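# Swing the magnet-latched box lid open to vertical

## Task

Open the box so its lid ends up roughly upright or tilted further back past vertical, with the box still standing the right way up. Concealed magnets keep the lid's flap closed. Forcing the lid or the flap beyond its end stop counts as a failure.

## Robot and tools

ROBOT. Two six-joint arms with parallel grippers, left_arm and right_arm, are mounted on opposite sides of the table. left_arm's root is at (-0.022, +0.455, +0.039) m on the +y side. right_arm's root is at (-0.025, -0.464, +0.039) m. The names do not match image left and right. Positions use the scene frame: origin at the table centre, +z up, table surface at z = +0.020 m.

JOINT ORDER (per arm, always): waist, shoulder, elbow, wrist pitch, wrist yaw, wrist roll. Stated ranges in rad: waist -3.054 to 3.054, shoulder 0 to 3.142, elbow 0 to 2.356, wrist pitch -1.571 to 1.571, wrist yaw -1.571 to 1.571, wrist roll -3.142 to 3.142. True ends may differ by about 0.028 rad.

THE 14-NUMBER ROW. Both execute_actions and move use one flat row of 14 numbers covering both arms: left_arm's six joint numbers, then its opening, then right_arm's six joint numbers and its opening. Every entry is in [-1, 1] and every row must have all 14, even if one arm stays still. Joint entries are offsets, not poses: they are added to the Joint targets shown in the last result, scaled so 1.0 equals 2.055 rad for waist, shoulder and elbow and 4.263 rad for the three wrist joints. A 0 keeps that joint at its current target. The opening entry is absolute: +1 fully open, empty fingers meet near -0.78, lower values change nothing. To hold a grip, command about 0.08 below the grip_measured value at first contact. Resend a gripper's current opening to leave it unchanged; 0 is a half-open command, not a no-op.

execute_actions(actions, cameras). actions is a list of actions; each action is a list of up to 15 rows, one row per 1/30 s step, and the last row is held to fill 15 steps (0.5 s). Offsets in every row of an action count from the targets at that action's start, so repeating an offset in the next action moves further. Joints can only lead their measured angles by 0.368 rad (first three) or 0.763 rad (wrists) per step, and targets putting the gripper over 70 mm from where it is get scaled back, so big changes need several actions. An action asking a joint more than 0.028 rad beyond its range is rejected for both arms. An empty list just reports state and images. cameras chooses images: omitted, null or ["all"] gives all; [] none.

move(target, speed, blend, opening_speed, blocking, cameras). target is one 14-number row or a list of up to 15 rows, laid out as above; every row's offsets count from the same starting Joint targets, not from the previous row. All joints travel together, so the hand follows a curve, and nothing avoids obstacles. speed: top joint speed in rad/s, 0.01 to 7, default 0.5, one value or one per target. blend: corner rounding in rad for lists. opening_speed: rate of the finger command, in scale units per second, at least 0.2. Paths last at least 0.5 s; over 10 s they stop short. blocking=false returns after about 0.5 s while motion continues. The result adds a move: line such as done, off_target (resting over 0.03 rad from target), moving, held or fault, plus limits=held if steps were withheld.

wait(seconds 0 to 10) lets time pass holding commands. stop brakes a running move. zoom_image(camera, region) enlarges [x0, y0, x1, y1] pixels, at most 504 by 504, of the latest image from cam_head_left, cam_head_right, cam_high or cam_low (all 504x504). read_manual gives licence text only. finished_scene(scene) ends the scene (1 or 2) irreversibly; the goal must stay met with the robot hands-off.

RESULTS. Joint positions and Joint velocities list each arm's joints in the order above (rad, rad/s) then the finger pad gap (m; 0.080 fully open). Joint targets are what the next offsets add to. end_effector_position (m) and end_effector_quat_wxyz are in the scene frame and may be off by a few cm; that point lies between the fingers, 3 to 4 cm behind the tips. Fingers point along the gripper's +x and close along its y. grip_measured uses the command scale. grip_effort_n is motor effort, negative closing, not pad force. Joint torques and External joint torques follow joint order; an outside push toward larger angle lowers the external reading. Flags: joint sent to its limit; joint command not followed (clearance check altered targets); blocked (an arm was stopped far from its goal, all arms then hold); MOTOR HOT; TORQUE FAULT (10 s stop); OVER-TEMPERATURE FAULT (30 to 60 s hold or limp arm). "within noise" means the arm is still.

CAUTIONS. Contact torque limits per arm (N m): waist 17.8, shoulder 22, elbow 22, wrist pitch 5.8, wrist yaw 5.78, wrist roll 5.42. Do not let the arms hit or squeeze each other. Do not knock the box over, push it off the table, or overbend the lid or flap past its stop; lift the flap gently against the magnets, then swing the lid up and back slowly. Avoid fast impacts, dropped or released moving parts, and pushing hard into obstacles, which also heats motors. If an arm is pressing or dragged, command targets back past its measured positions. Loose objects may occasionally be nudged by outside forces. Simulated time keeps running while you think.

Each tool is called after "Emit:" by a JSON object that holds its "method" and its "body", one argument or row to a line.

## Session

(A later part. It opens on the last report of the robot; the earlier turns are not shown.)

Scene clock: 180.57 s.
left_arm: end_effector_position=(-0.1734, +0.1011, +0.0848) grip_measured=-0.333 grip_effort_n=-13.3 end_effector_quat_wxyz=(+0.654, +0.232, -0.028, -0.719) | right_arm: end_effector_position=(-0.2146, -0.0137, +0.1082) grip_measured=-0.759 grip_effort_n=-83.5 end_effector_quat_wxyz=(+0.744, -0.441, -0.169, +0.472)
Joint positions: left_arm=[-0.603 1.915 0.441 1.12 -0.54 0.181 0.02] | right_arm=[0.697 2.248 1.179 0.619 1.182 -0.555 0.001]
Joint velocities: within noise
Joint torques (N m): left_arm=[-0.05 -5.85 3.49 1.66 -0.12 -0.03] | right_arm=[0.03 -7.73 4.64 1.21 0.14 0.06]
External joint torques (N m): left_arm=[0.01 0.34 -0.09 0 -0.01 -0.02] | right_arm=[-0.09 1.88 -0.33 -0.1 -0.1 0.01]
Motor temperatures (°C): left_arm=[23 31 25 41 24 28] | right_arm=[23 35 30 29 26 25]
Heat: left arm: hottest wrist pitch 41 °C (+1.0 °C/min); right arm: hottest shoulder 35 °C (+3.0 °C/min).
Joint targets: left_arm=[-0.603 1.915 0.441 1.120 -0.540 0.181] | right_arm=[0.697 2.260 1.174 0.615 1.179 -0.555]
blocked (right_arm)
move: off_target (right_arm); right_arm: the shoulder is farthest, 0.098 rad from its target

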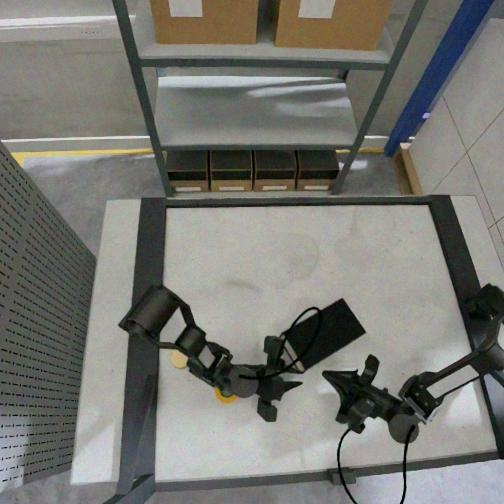

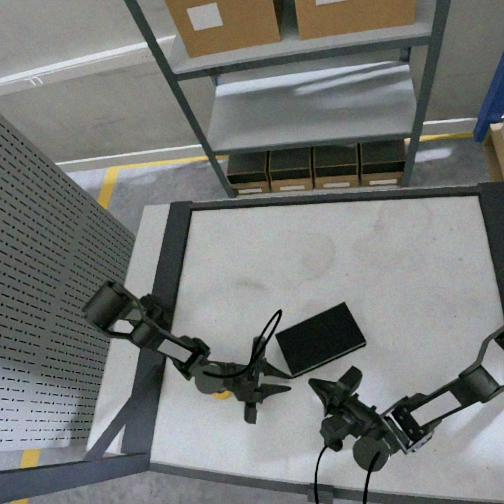

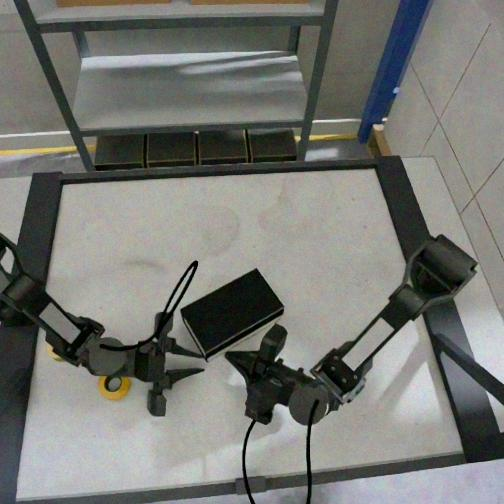

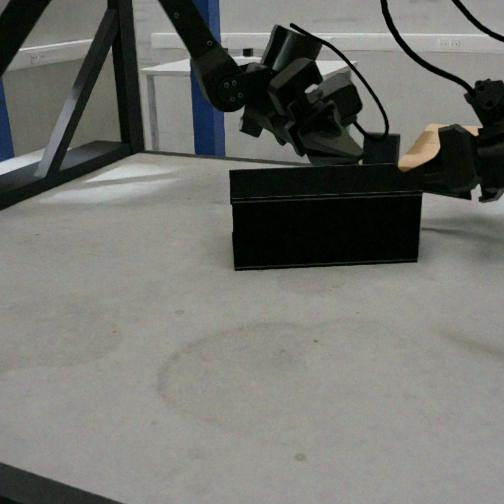

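Emit:
{"method": "move", "body": {
  "target": [
    [0,0,0,0,0,0,-0.335,-0.0017,-0.0779,-0.0151,-0.0054,-0.006,0.2613,-0.85],
    [0,0,0,0,0,0,-0.335,-0.0017,0.0418,-0.0151,-0.0054,-0.006,0.2613,-0.85]
  ],
  "speed": [0.5,0.2]
}}

Emit:
{"method": "zoom_image", "body": {
  "camera": "cam_high",
  "region": [150, 260, 310, 420]
}}

Emit:
{"method": "zoom_image", "body": {
  "camera": "cam_head_left",
  "region": [240, 290, 400, 430]
}}

Scene clock: 191.57 s.
left_arm: end_effector_position=(-0.1734, +0.1011, +0.0848) grip_measured=-0.333 grip_effort_n=-13.3 end_effector_quat_wxyz=(+0.654, +0.232, -0.028, -0.719) | right_arm: end_effector_position=(-0.2077, -0.0235, +0.0560) grip_measured=-0.759 grip_effort_n=-83.5 end_effector_quat_wxyz=(+0.863, -0.058, +0.098, +0.492)
Joint positions: left_arm=[-0.603 1.915 0.441 1.12 -0.54 0.181 0.02] | right_arm=[0.696 2.337 1.15 0.59 1.157 0.553 0.001]
Joint velocities: within noise
Joint torques (N m): left_arm=[-0.05 -5.81 3.5 1.66 -0.13 -0.03] | right_arm=[-0.11 -8.15 3.72 1.56 0.18 0.21]
External joint torques (N m): left_arm=[-0.03 0.32 0 0.02 -0.01 -0.01] | right_arm=[-0.15 1.41 -0.69 0.33 -0.16 0.21]
Motor temperatures (°C): left_arm=[23 31 25 41 24 28] | right_arm=[23 35 30 29 26 25]
Heat: left arm: hottest wrist pitch 41 °C (+1.0 °C/min); right arm: hottest shoulder 35 °C (+2.0 °C/min).
Joint targets: left_arm=[-0.603 1.915 0.441 1.120 -0.540 0.181] | right_arm=[0.694 2.346 1.143 0.592 1.154 0.559]
move: done

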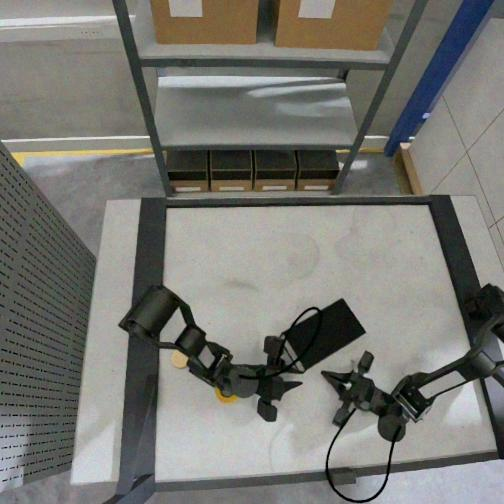

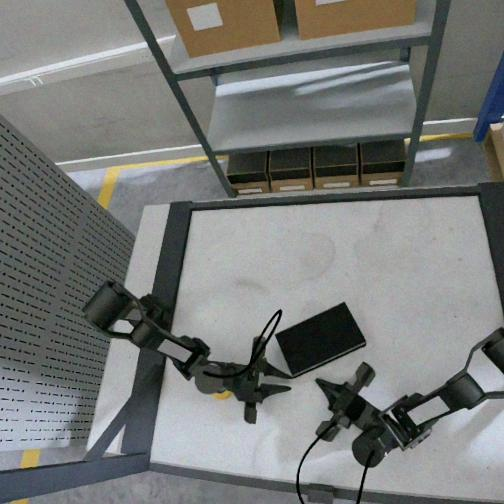

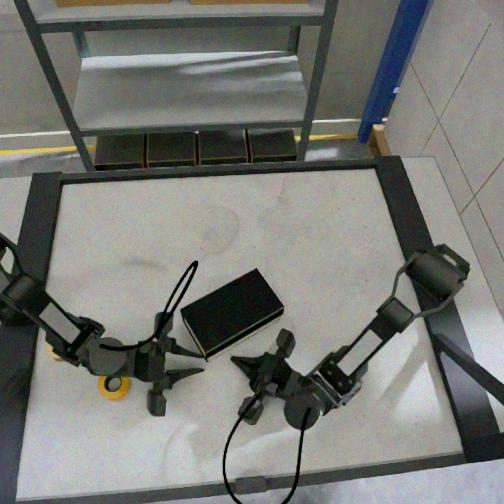

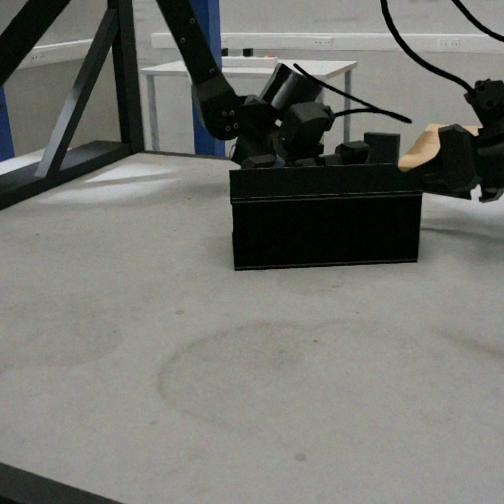

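Scaled by 3.150 from the camera's 504x504 image, which has a finer 720x720 frame.

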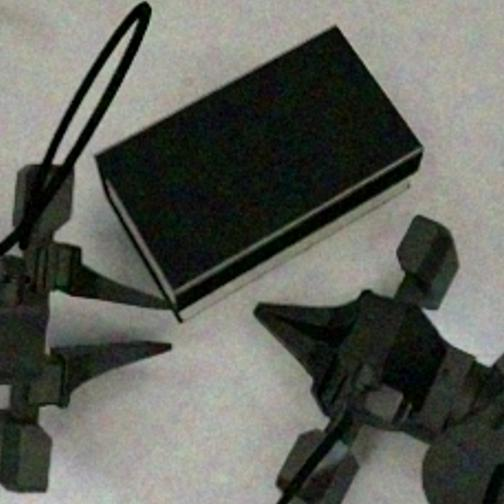

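Scaled by 3.150 from the camera's 504x504 image, which has a finer 720x720 frame.

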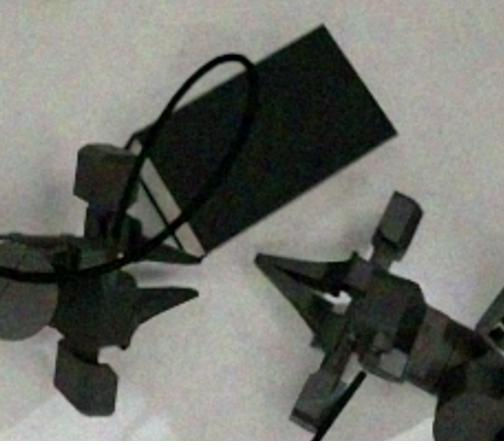

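Emit:
{"method": "move", "body": {
  "target": [0,0,0,0,0,0,-0.335,-0.0417,0.0034,0.0355,-0.0156,-0.0226,-0.0049,-0.85],
  "speed": 0.06
}}

Emit:
{"method": "zoom_image", "body": {
  "camera": "cam_high",
  "region": [150, 260, 310, 420]
}}

Emit:
{"method": "zoom_image", "body": {
  "camera": "cam_head_left",
  "region": [240, 290, 400, 430]
}}

Scene clock: 197.83 s.
left_arm: end_effector_position=(-0.1734, +0.1011, +0.0848) grip_measured=-0.333 grip_effort_n=-13.3 end_effector_quat_wxyz=(+0.654, +0.232, -0.028, -0.719) | right_arm: end_effector_position=(-0.1865, +0.0031, +0.0532) grip_measured=-0.759 grip_effort_n=-83.5 end_effector_quat_wxyz=(+0.861, -0.074, +0.121, +0.489)
Joint positions: left_arm=[-0.603 1.915 0.441 1.12 -0.54 0.181 0.02] | right_arm=[0.612 2.342 1.203 0.525 1.061 0.542 0.001]
Joint velocities: within noise
Joint torques (N m): left_arm=[-0.01 -5.81 3.49 1.66 -0.12 -0.02] | right_arm=[-0.26 -8.07 6.52 1.5 0.18 -0.1]
External joint torques (N m): left_arm=[0.11 0.36 -0.06 0.01 -0.02 -0.01] | right_arm=[-0.33 1.77 1.85 0.23 -0.14 -0.1]
Motor temperatures (°C): left_arm=[23 32 25 41 24 28] | right_arm=[23 35 30 29 26 25]
Heat: left arm: hottest wrist pitch 41 °C (+1.0 °C/min); right arm: hottest shoulder 35 °C (+2.0 °C/min).
Joint targets: left_arm=[-0.603 1.915 0.441 1.120 -0.540 0.181] | right_arm=[0.608 2.353 1.216 0.525 1.058 0.538]
move: done

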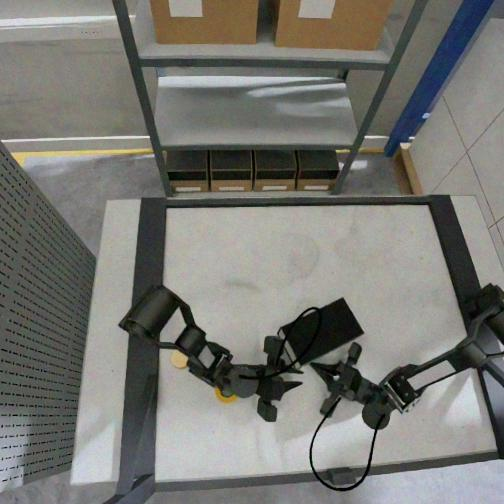

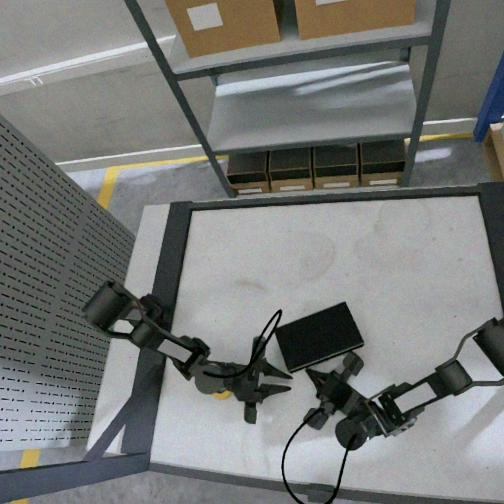

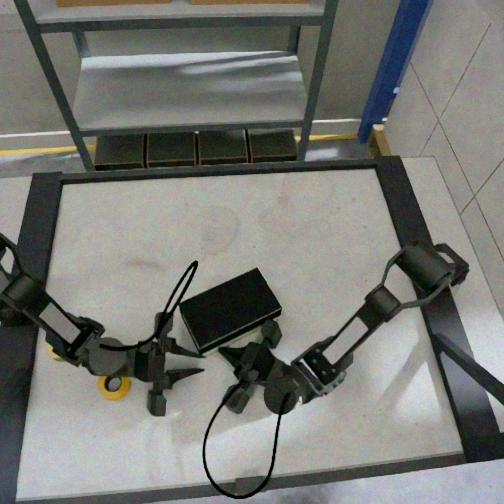

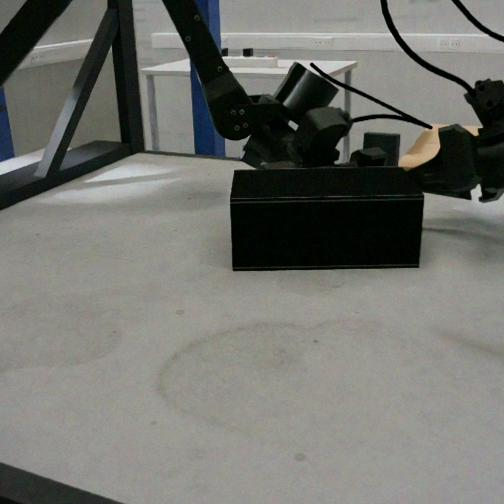

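Scaled by 3.150 from the camera's 504x504 image, which has a finer 720x720 frame.

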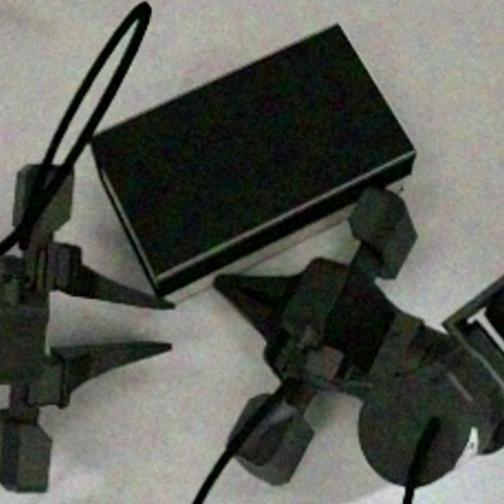

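Scaled by 3.150 from the camera's 504x504 image, which has a finer 720x720 frame.

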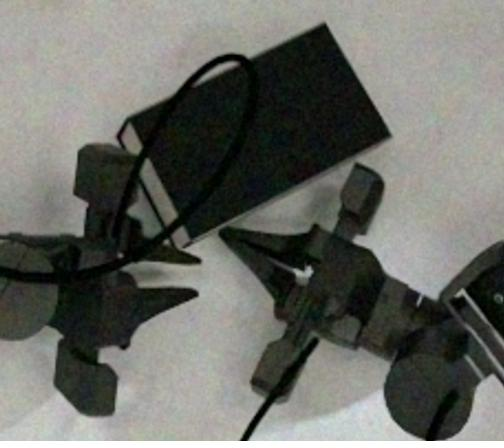

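Emit:
{"method": "move", "body": {
  "target": [-0.0243,-0.0307,-0.0905,0.0272,-0.0103,-0.0891,-0.335,0,0,0,0,0,0,-0.85],
  "speed": 0.2
}}

Emit:
{"method": "zoom_image", "body": {
  "camera": "cam_high",
  "region": [150, 260, 270, 380]
}}

Emit:
{"method": "zoom_image", "body": {
  "camera": "cam_low",
  "region": [300, 100, 504, 280]
}}

Scene clock: 210.07 s.
left_arm: end_effector_position=(-0.1569, +0.1439, +0.0785) grip_measured=-0.333 grip_effort_n=-13.7 end_effector_quat_wxyz=(+0.683, +0.116, +0.101, -0.714) | right_arm: end_effector_position=(-0.1865, +0.0031, +0.0532) grip_measured=-0.759 grip_effort_n=-83.5 end_effector_quat_wxyz=(+0.861, -0.074, +0.121, +0.489)
Joint positions: left_arm=[-0.651 1.864 0.261 1.233 -0.578 -0.195 0.02] | right_arm=[0.612 2.342 1.203 0.525 1.061 0.542 0.001]
Joint velocities: within noise
Joint torques (N m): left_arm=[-0.29 -6.11 2.22 1.86 -0.34 -0.17] | right_arm=[-0.28 -8.01 6.48 1.5 0.17 -0.1]
External joint torques (N m): left_arm=[-0.22 -1.05 -0.62 0.25 -0.21 -0.17] | right_arm=[-0.32 1.91 1.81 0.22 -0.16 -0.1]
Motor temperatures (°C): left_arm=[23 32 25 41 24 28] | right_arm=[23 34 32 30 26 25]
Heat: left arm: hottest wrist pitch 41 °C (+0.0 °C/min); right arm: hottest shoulder 34 °C (+1.0 °C/min).
Joint targets: left_arm=[-0.653 1.852 0.255 1.237 -0.583 -0.199] | right_arm=[0.608 2.353 1.216 0.525 1.058 0.538]
move: done

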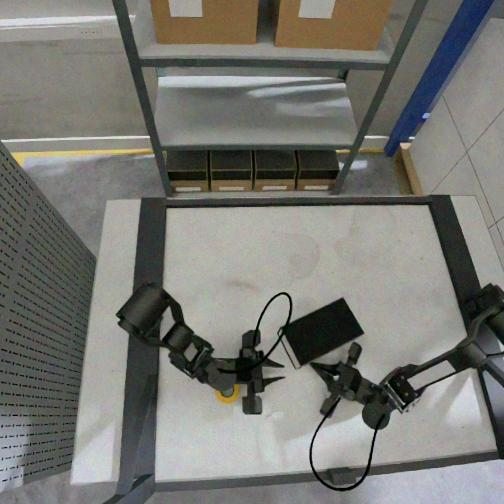

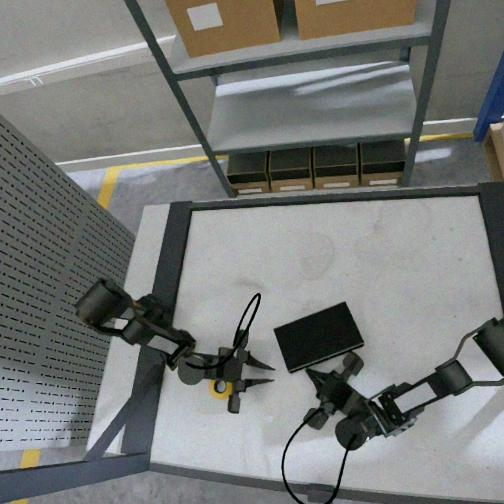

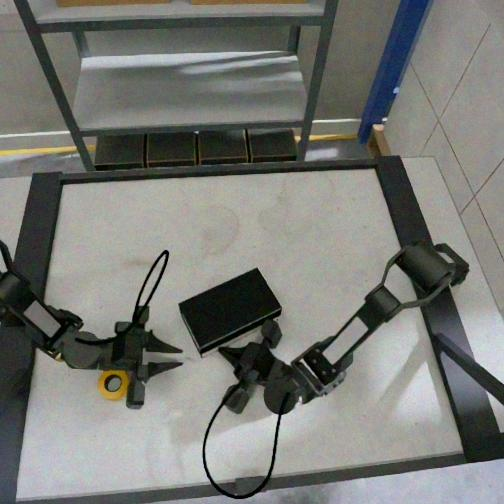

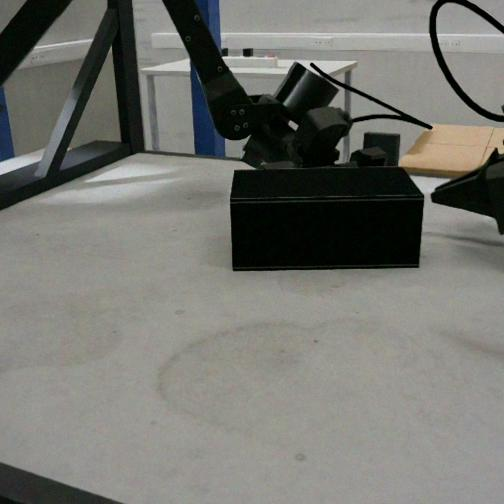

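Scaled by 4.200 from the camera's 504x504 image, which has a finer 720x720 frame.

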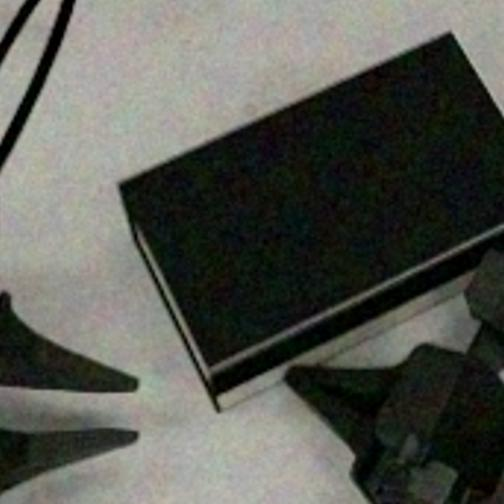

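Scaled by 2.471 from the camera's 504x504 image, which has a finer 720x720 frame.

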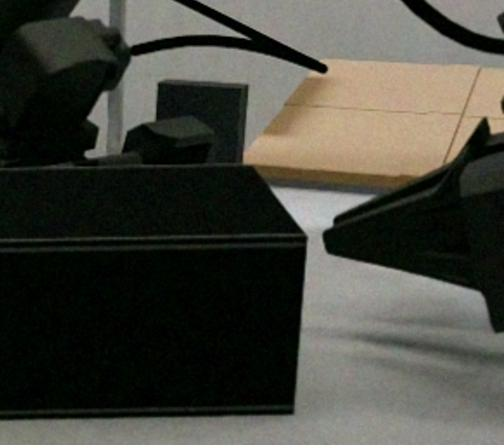

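Emit:
{"method": "move", "body": {
  "target": [0.0535,0.0044,0.0618,-0.0251,0.025,0.0077,-0.335,0,0,0,0,0,0,-0.85],
  "speed": 0.1
}}

Emit:
{"method": "zoom_image", "body": {
  "camera": "cam_high",
  "region": [150, 260, 270, 380]
}}

Emit:
{"method": "zoom_image", "body": {
  "camera": "cam_head_left",
  "region": [240, 290, 380, 400]
}}

Scene clock: 216.77 s.
left_arm: end_effector_position=(-0.1528, +0.1088, +0.0847) grip_measured=-0.333 grip_effort_n=-13.3 end_effector_quat_wxyz=(+0.683, +0.115, +0.110, -0.712) | right_arm: end_effector_position=(-0.1865, +0.0030, +0.0530) grip_measured=-0.759 grip_effort_n=-83.5 end_effector_quat_wxyz=(+0.861, -0.075, +0.121, +0.489)
Joint positions: left_arm=[-0.547 1.863 0.371 1.131 -0.481 -0.172 0.02] | right_arm=[0.612 2.342 1.203 0.525 1.061 0.542 0.001]
Joint velocities: within noise
Joint torques (N m): left_arm=[0.27 -5.68 4.61 1.61 0 0.23] | right_arm=[-0.29 -8.07 6.45 1.52 0.17 -0.08]
External joint torques (N m): left_arm=[0.33 -0.03 1.18 -0.03 0.11 0.22] | right_arm=[-0.36 1.72 1.83 0.26 -0.15 -0.09]
Motor temperatures (°C): left_arm=[23 32 25 42 24 28] | right_arm=[23 34 33 30 26 25]
Heat: left arm: hottest wrist pitch 42 °C (+1.0 °C/min); right arm: hottest shoulder 34 °C (+1.0 °C/min).
Joint targets: left_arm=[-0.543 1.861 0.382 1.129 -0.477 -0.166] | right_arm=[0.608 2.353 1.216 0.525 1.058 0.539]
move: done

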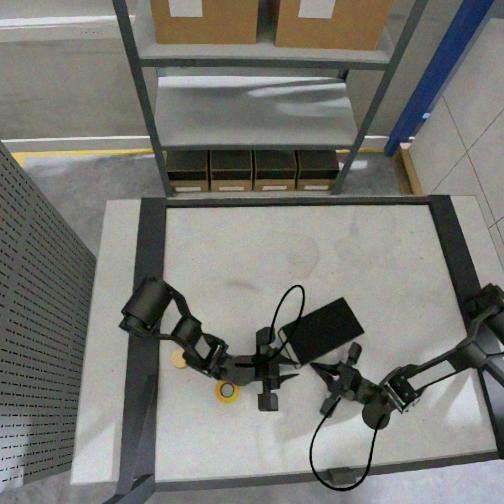

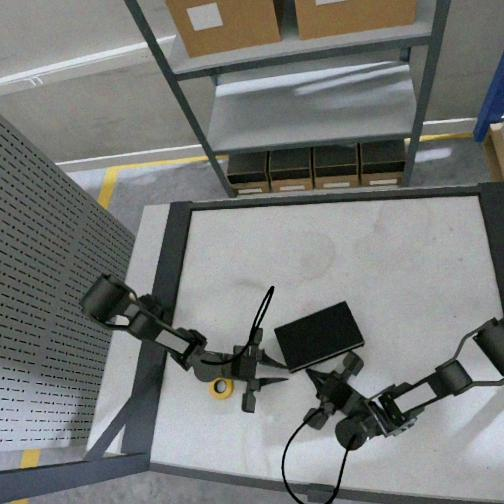

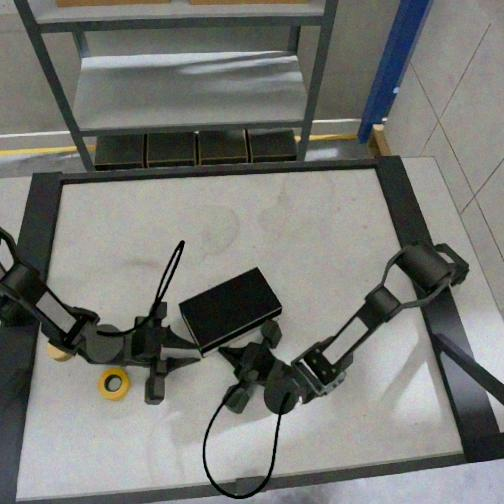

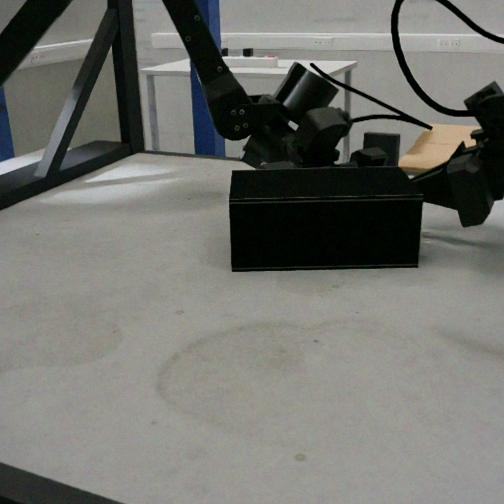

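Scaled by 4.200 from the camera's 504x504 image, which has a finer 720x720 frame.

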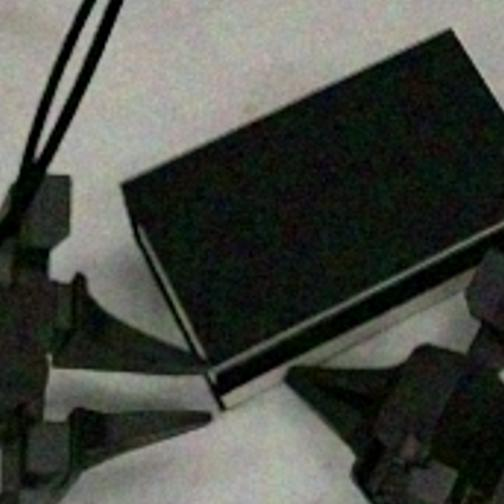

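Scaled by 3.600 from the camera's 504x504 image, which has a finer 720x720 frame.

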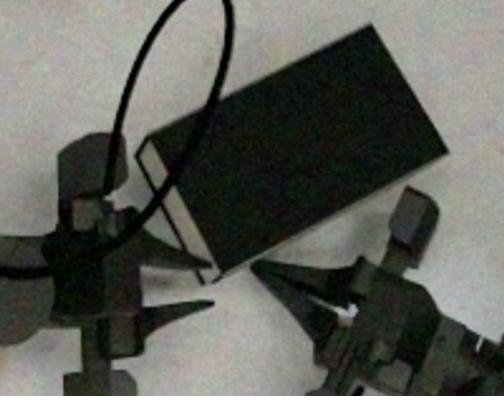

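Emit:
{"method": "move", "body": {
  "target": [
    [0,0,0,0,0,0,-0.335,0.0078,0.0097,0.0229,-0.0061,-0.001,0,-0.85],
    [0,0,0,0,0,0,-0.335,-0.0039,0.02,0.0457,-0.0122,-0.0021,-0.0007,-0.85]
  ],
  "speed": 0.06
}}

Emit:
{"method": "zoom_image", "body": {
  "camera": "cam_high",
  "region": [150, 260, 270, 380]
}}

Emit:
{"method": "zoom_image", "body": {
  "camera": "cam_head_left",
  "region": [240, 290, 380, 400]
}}

Scene clock: 224.80 s.
left_arm: end_effector_position=(-0.1528, +0.1085, +0.0848) grip_measured=-0.333 grip_effort_n=-13.3 end_effector_quat_wxyz=(+0.683, +0.115, +0.110, -0.713) | right_arm: end_effector_position=(-0.1944, +0.0191, +0.0532) grip_measured=-0.759 grip_effort_n=-83.5 end_effector_quat_wxyz=(+0.860, -0.076, +0.123, +0.489)
Joint positions: left_arm=[-0.546 1.863 0.373 1.13 -0.48 -0.172 0.02] | right_arm=[0.605 2.383 1.295 0.473 1.053 0.539 0.001]
Joint velocities: within noise
Joint torques (N m): left_arm=[0.22 -5.67 4.42 1.63 -0.02 0.23] | right_arm=[-0.43 -8.48 6.77 1.52 0.16 -0.1]
External joint torques (N m): left_arm=[0.28 -0.02 1.01 -0.01 0.08 0.23] | right_arm=[-0.5 1.7 1.96 0.26 -0.16 -0.1]
Motor temperatures (°C): left_arm=[23 32 25 42 24 28] | right_arm=[23 34 33 30 26 25]
Heat: left arm: hottest wrist pitch 42 °C (+1.0 °C/min); right arm: hottest shoulder 34 °C (+0.0 °C/min).
Joint targets: left_arm=[-0.543 1.861 0.382 1.129 -0.477 -0.166] | right_arm=[0.600 2.395 1.310 0.473 1.049 0.535]
move: done

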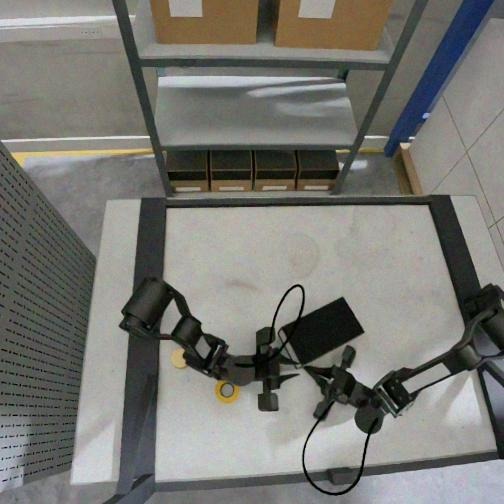

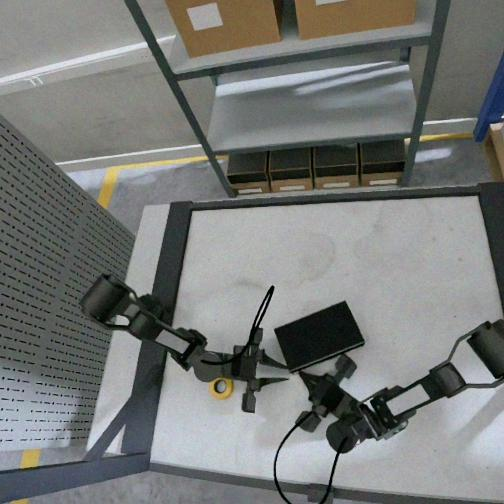

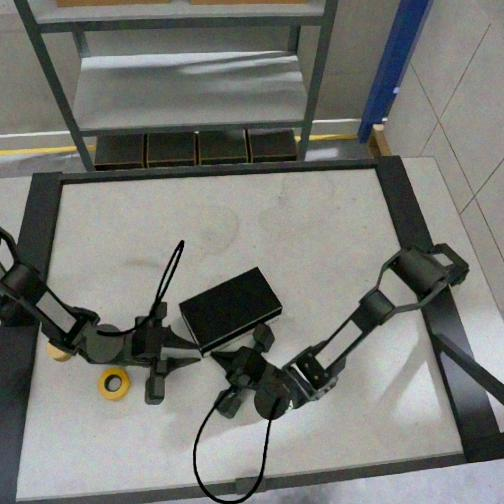

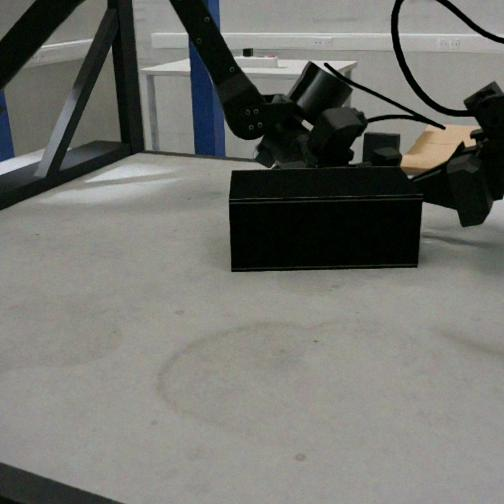

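Scaled by 4.200 from the camera's 504x504 image, which has a finer 720x720 frame.

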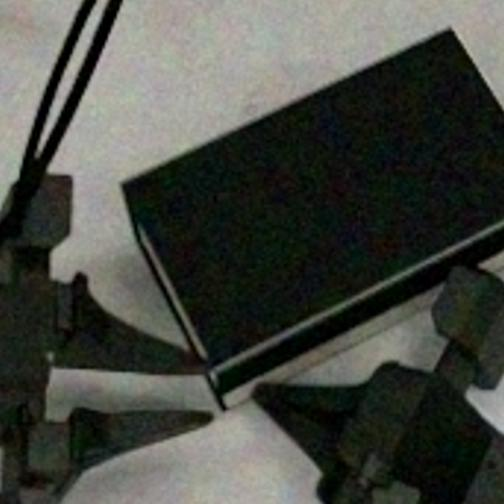

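Scaled by 3.600 from the camera's 504x504 image, which has a finer 720x720 frame.

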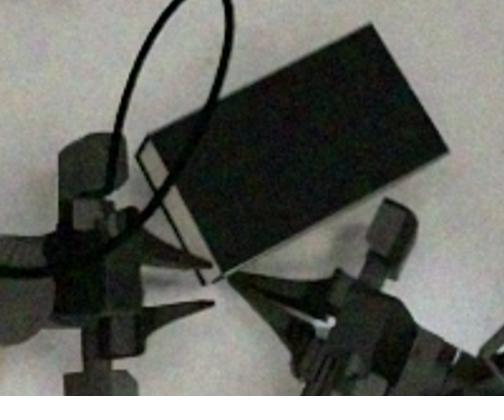

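Pull.

Emit:
{"method": "move", "body": {
  "target": [-0.0273,0.0238,0.0384,-0.0066,-0.0129,-0.0042,-0.335,0,0,0,0,0,0,-0.85],
  "speed": 0.04
}}

Emit:
{"method": "zoom_image", "body": {
  "camera": "cam_high",
  "region": [150, 260, 270, 380]
}}

Emit:
{"method": "zoom_image", "body": {
  "camera": "cam_head_left",
  "region": [240, 290, 380, 400]
}}

Scene clock: 228.93 s.
left_arm: end_effector_position=(-0.1705, +0.0994, +0.0879) grip_measured=-0.333 grip_effort_n=-13.3 end_effector_quat_wxyz=(+0.688, +0.111, +0.102, -0.710) | right_arm: end_effector_position=(-0.1983, +0.0177, +0.0529) grip_measured=-0.759 grip_effort_n=-83.5 end_effector_quat_wxyz=(+0.858, -0.077, +0.123, +0.493)
Joint positions: left_arm=[-0.593 1.897 0.443 1.1 -0.537 -0.18 0.02] | right_arm=[0.613 2.383 1.296 0.471 1.052 0.539 0.001]
Joint velocities: within noise
Joint torques (N m): left_arm=[-0.65 -4.43 5.53 1.73 0.05 -0.16] | right_arm=[-1.12 -8.45 6.85 1.68 0.18 -0.1]
External joint torques (N m): left_arm=[-0.59 1.71 1.9 0.09 0.16 -0.17] | right_arm=[-1.2 1.95 1.89 0.38 -0.14 -0.1]
Motor temperatures (°C): left_arm=[23 32 26 42 24 28] | right_arm=[23 35 33 30 26 25]
Heat: left arm: hottest wrist pitch 42 °C (+1.0 °C/min); right arm: hottest shoulder 35 °C (+1.0 °C/min).
Joint targets: left_arm=[-0.599 1.910 0.461 1.101 -0.532 -0.184] | right_arm=[0.600 2.394 1.310 0.473 1.049 0.535]
move: done

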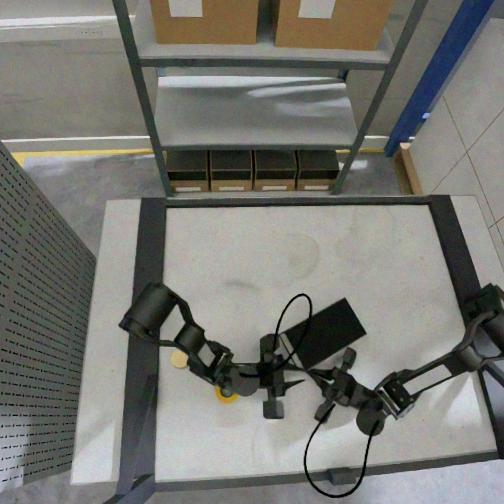

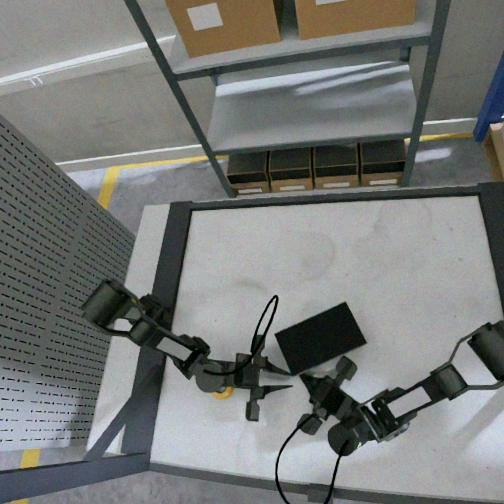

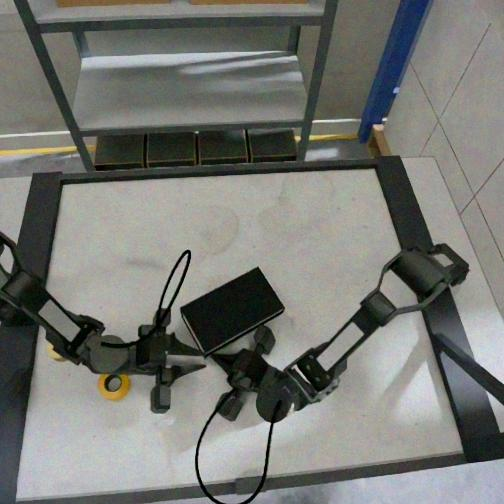

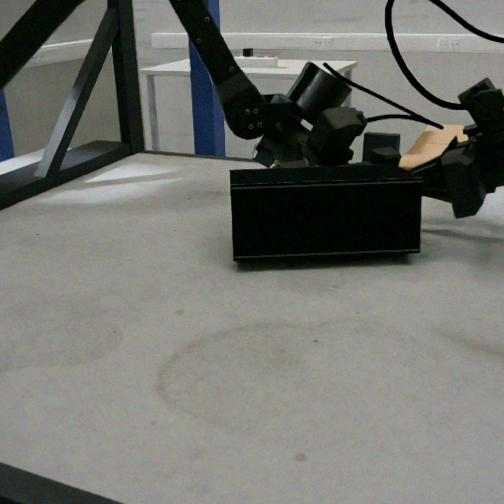

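Scaled by 4.200 from the camera's 504x504 image, which has a finer 720x720 frame.

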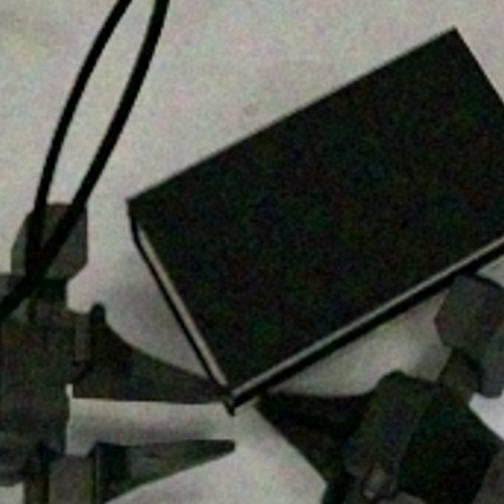

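Scaled by 3.600 from the camera's 504x504 image, which has a finer 720x720 frame.

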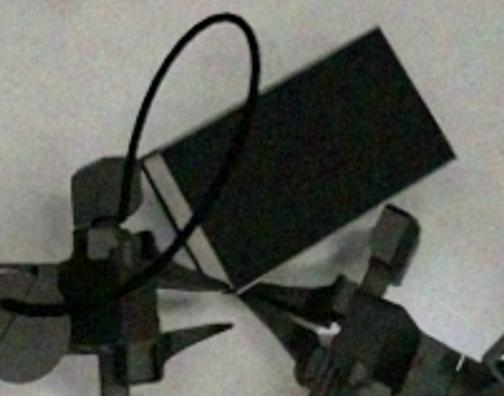

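Emit:
{"method": "move", "body": {
  "target": [
    [0.0273,-0.0238,-0.0384,0.0066,0.0129,0.0042,-0.335,0,0,0,0,0,0,-0.85],
    [0.0273,-0.0238,-0.0384,0.0066,0.0129,0.0042,-0.335,0.0458,0,-0.06,0.03,0.04,0.01,-0.85],
    [0.0273,-0.0238,-0.0384,0.0066,0.0129,0.0042,-0.335,0.0458,-0.15,-0.06,0.03,0.04,0.01,-0.85]
  ],
  "speed": [0.06,0.1,0.4]
}}

Emit:
{"method": "zoom_image", "body": {
  "camera": "cam_high",
  "region": [150, 260, 310, 420]
}}

Emit:
{"method": "zoom_image", "body": {
  "camera": "cam_head_left",
  "region": [240, 290, 380, 400]
}}

Scene clock: 242.30 s.
left_arm: end_effector_position=(-0.1546, +0.1049, +0.0849) grip_measured=-0.333 grip_effort_n=-13.3 end_effector_quat_wxyz=(+0.684, +0.114, +0.109, -0.712) | right_arm: end_effector_position=(-0.2094, -0.0137, +0.1799) grip_measured=-0.759 grip_effort_n=-83.5 end_effector_quat_wxyz=(+0.865, +0.099, +0.115, +0.478)
Joint positions: left_arm=[-0.546 1.874 0.389 1.126 -0.481 -0.172 0.02] | right_arm=[0.693 2.095 1.191 0.6 1.215 0.572 0.001]
Joint velocities: within noise
Joint torques (N m): left_arm=[0.15 -6.93 2.68 1.89 0 0.22] | right_arm=[0.12 -9.92 5.01 1.6 0.3 0.19]
External joint torques (N m): left_arm=[0.25 -1.1 -0.81 0.22 0.1 0.22] | right_arm=[0.08 -0.74 -0.48 0.34 0.12 0.2]
Motor temperatures (°C): left_arm=[23 31 26 43 24 28] | right_arm=[23 38 33 31 26 25]
Heat: left arm: hottest wrist pitch 43 °C (+2.0 °C/min); right arm: hottest shoulder 38 °C (+3.0 °C/min).
Joint targets: left_arm=[-0.543 1.861 0.382 1.129 -0.477 -0.166] | right_arm=[0.694 2.086 1.186 0.601 1.219 0.578]
move: done

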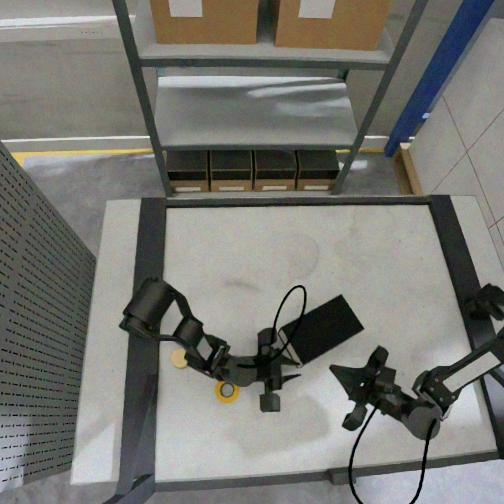

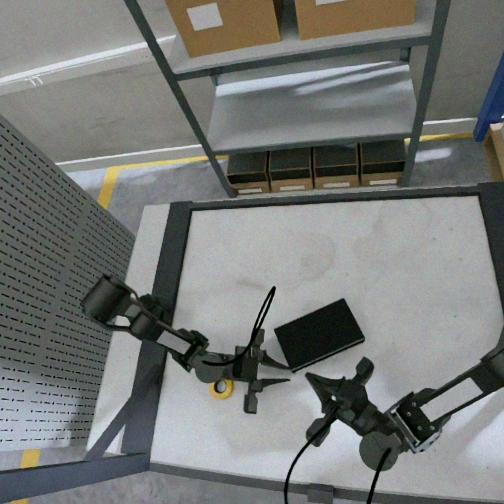

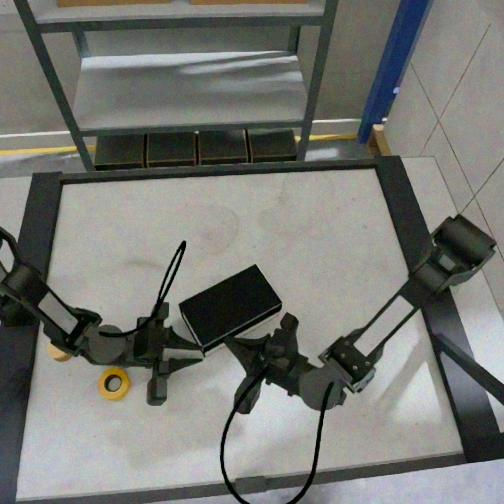

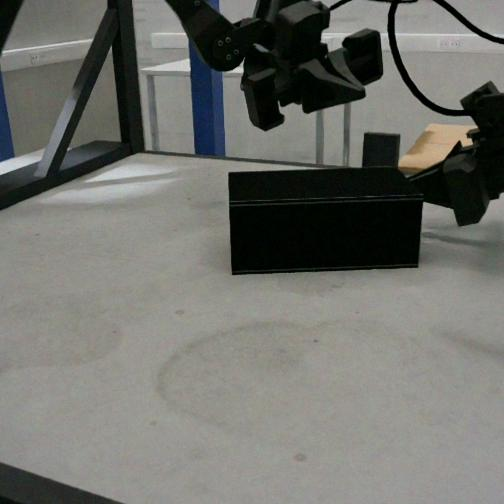

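Scaled by 3.150 from the camera's 504x504 image, which has a finer 720x720 frame.

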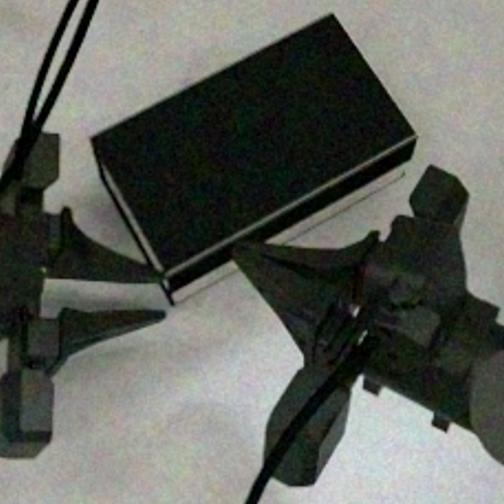

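Scaled by 3.600 from the camera's 504x504 image, which has a finer 720x720 frame.

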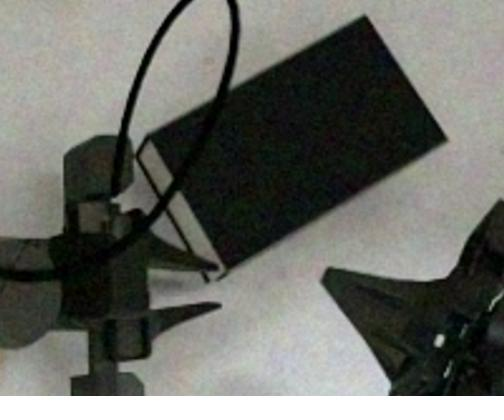

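Emit:
{"method": "move", "body": {
  "target": [
    [0.0273,-0.0238,-0.0384,0.0066,0.0129,0.0042,-0.335,-0.1431,-0.0418,0.2988,-0.2114,-0.1687,-0.0887,-0.85],
    [0,0,0,0,0,0,-0.335,-0.2213,0.0779,0.4095,-0.3558,-0.286,-0.1356,-0.85]
  ],
  "speed": 0.7
}}

Emit:
{"method": "zoom_image", "body": {
  "camera": "cam_high",
  "region": [150, 260, 310, 420]
}}

Emit:
{"method": "zoom_image", "body": {
  "camera": "cam_low",
  "region": [200, 50, 504, 290]
}}

Scene clock: 251.77 s.
left_arm: end_effector_position=(-0.1528, +0.1069, +0.0903) grip_measured=-0.333 grip_effort_n=-13.3 end_effector_quat_wxyz=(+0.682, +0.110, +0.105, -0.715) | right_arm: end_effector_position=(-0.1437, +0.0492, +0.1558) grip_measured=-0.759 grip_effort_n=-83.5 end_effector_quat_wxyz=(+0.526, -0.423, +0.335, +0.658)
Joint positions: left_arm=[-0.541 1.849 0.374 1.131 -0.472 -0.162 0.02] | right_arm=[0.239 2.237 2.013 -0.916 0.006 0.004 0.001]
Joint velocities: within noise
Joint torques (N m): left_arm=[-0.28 -4 4.39 1.59 -0.3 -0.17] | right_arm=[0.2 -9.48 8.71 1.15 -0.18 -0.11]
External joint torques (N m): left_arm=[-0.2 1.63 0.9 -0.05 -0.2 -0.17] | right_arm=[0.11 1.46 2.42 0.16 -0.18 -0.11]
Motor temperatures (°C): left_arm=[23 31 25 43 24 28] | right_arm=[23 38 34 31 26 25]
Heat: left arm: hottest wrist pitch 43 °C (+2.0 °C/min); right arm: hottest shoulder 38 °C (+3.0 °C/min).
Joint targets: left_arm=[-0.543 1.861 0.382 1.129 -0.477 -0.166] | right_arm=[0.239 2.246 2.028 -0.916 0.000 0.000]
move: done

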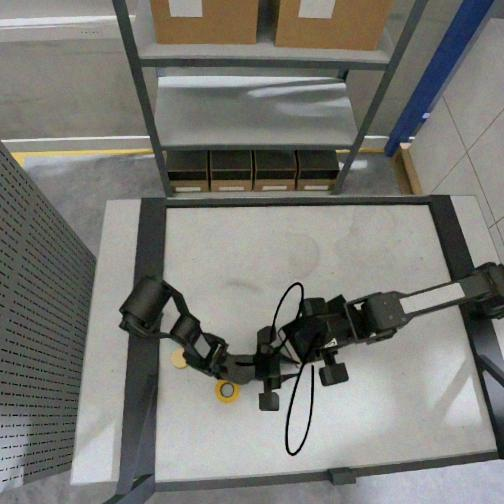

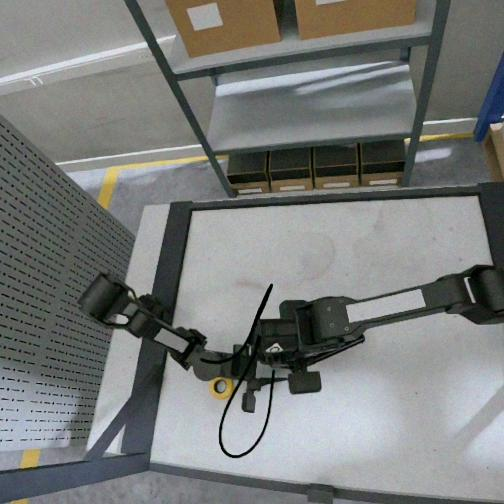

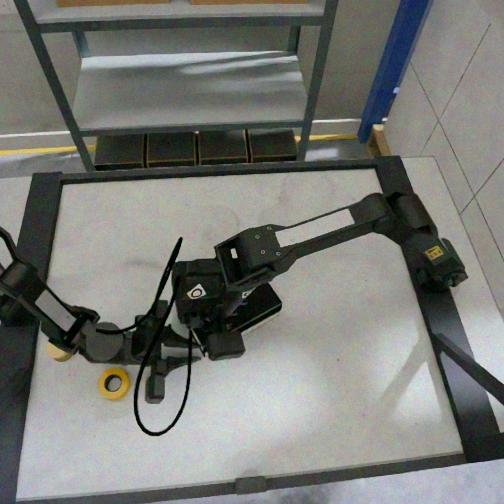

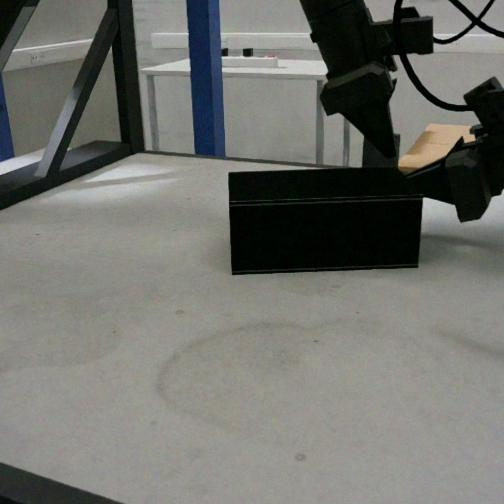

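Scaled by 3.150 from the camera's 504x504 image, which has a finer 720x720 frame.

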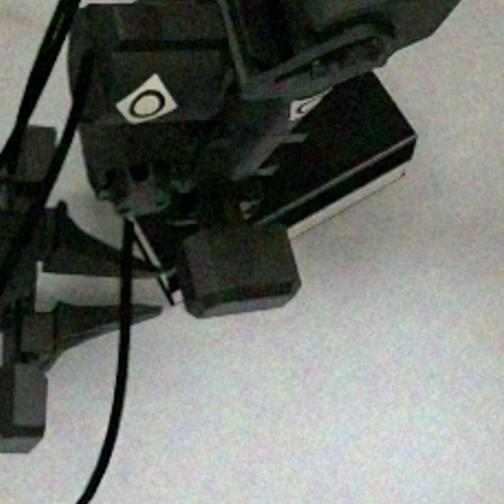

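Scaled by 1.658 from the camera's 504x504 image, which has a finer 720x720 frame.

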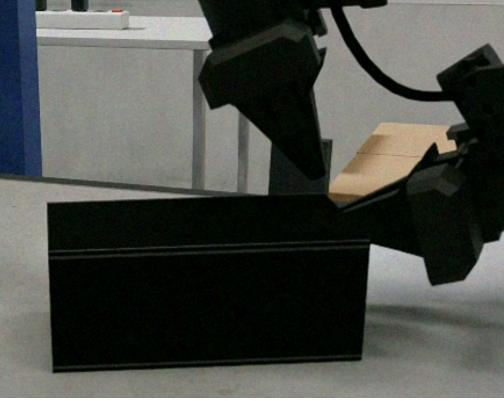

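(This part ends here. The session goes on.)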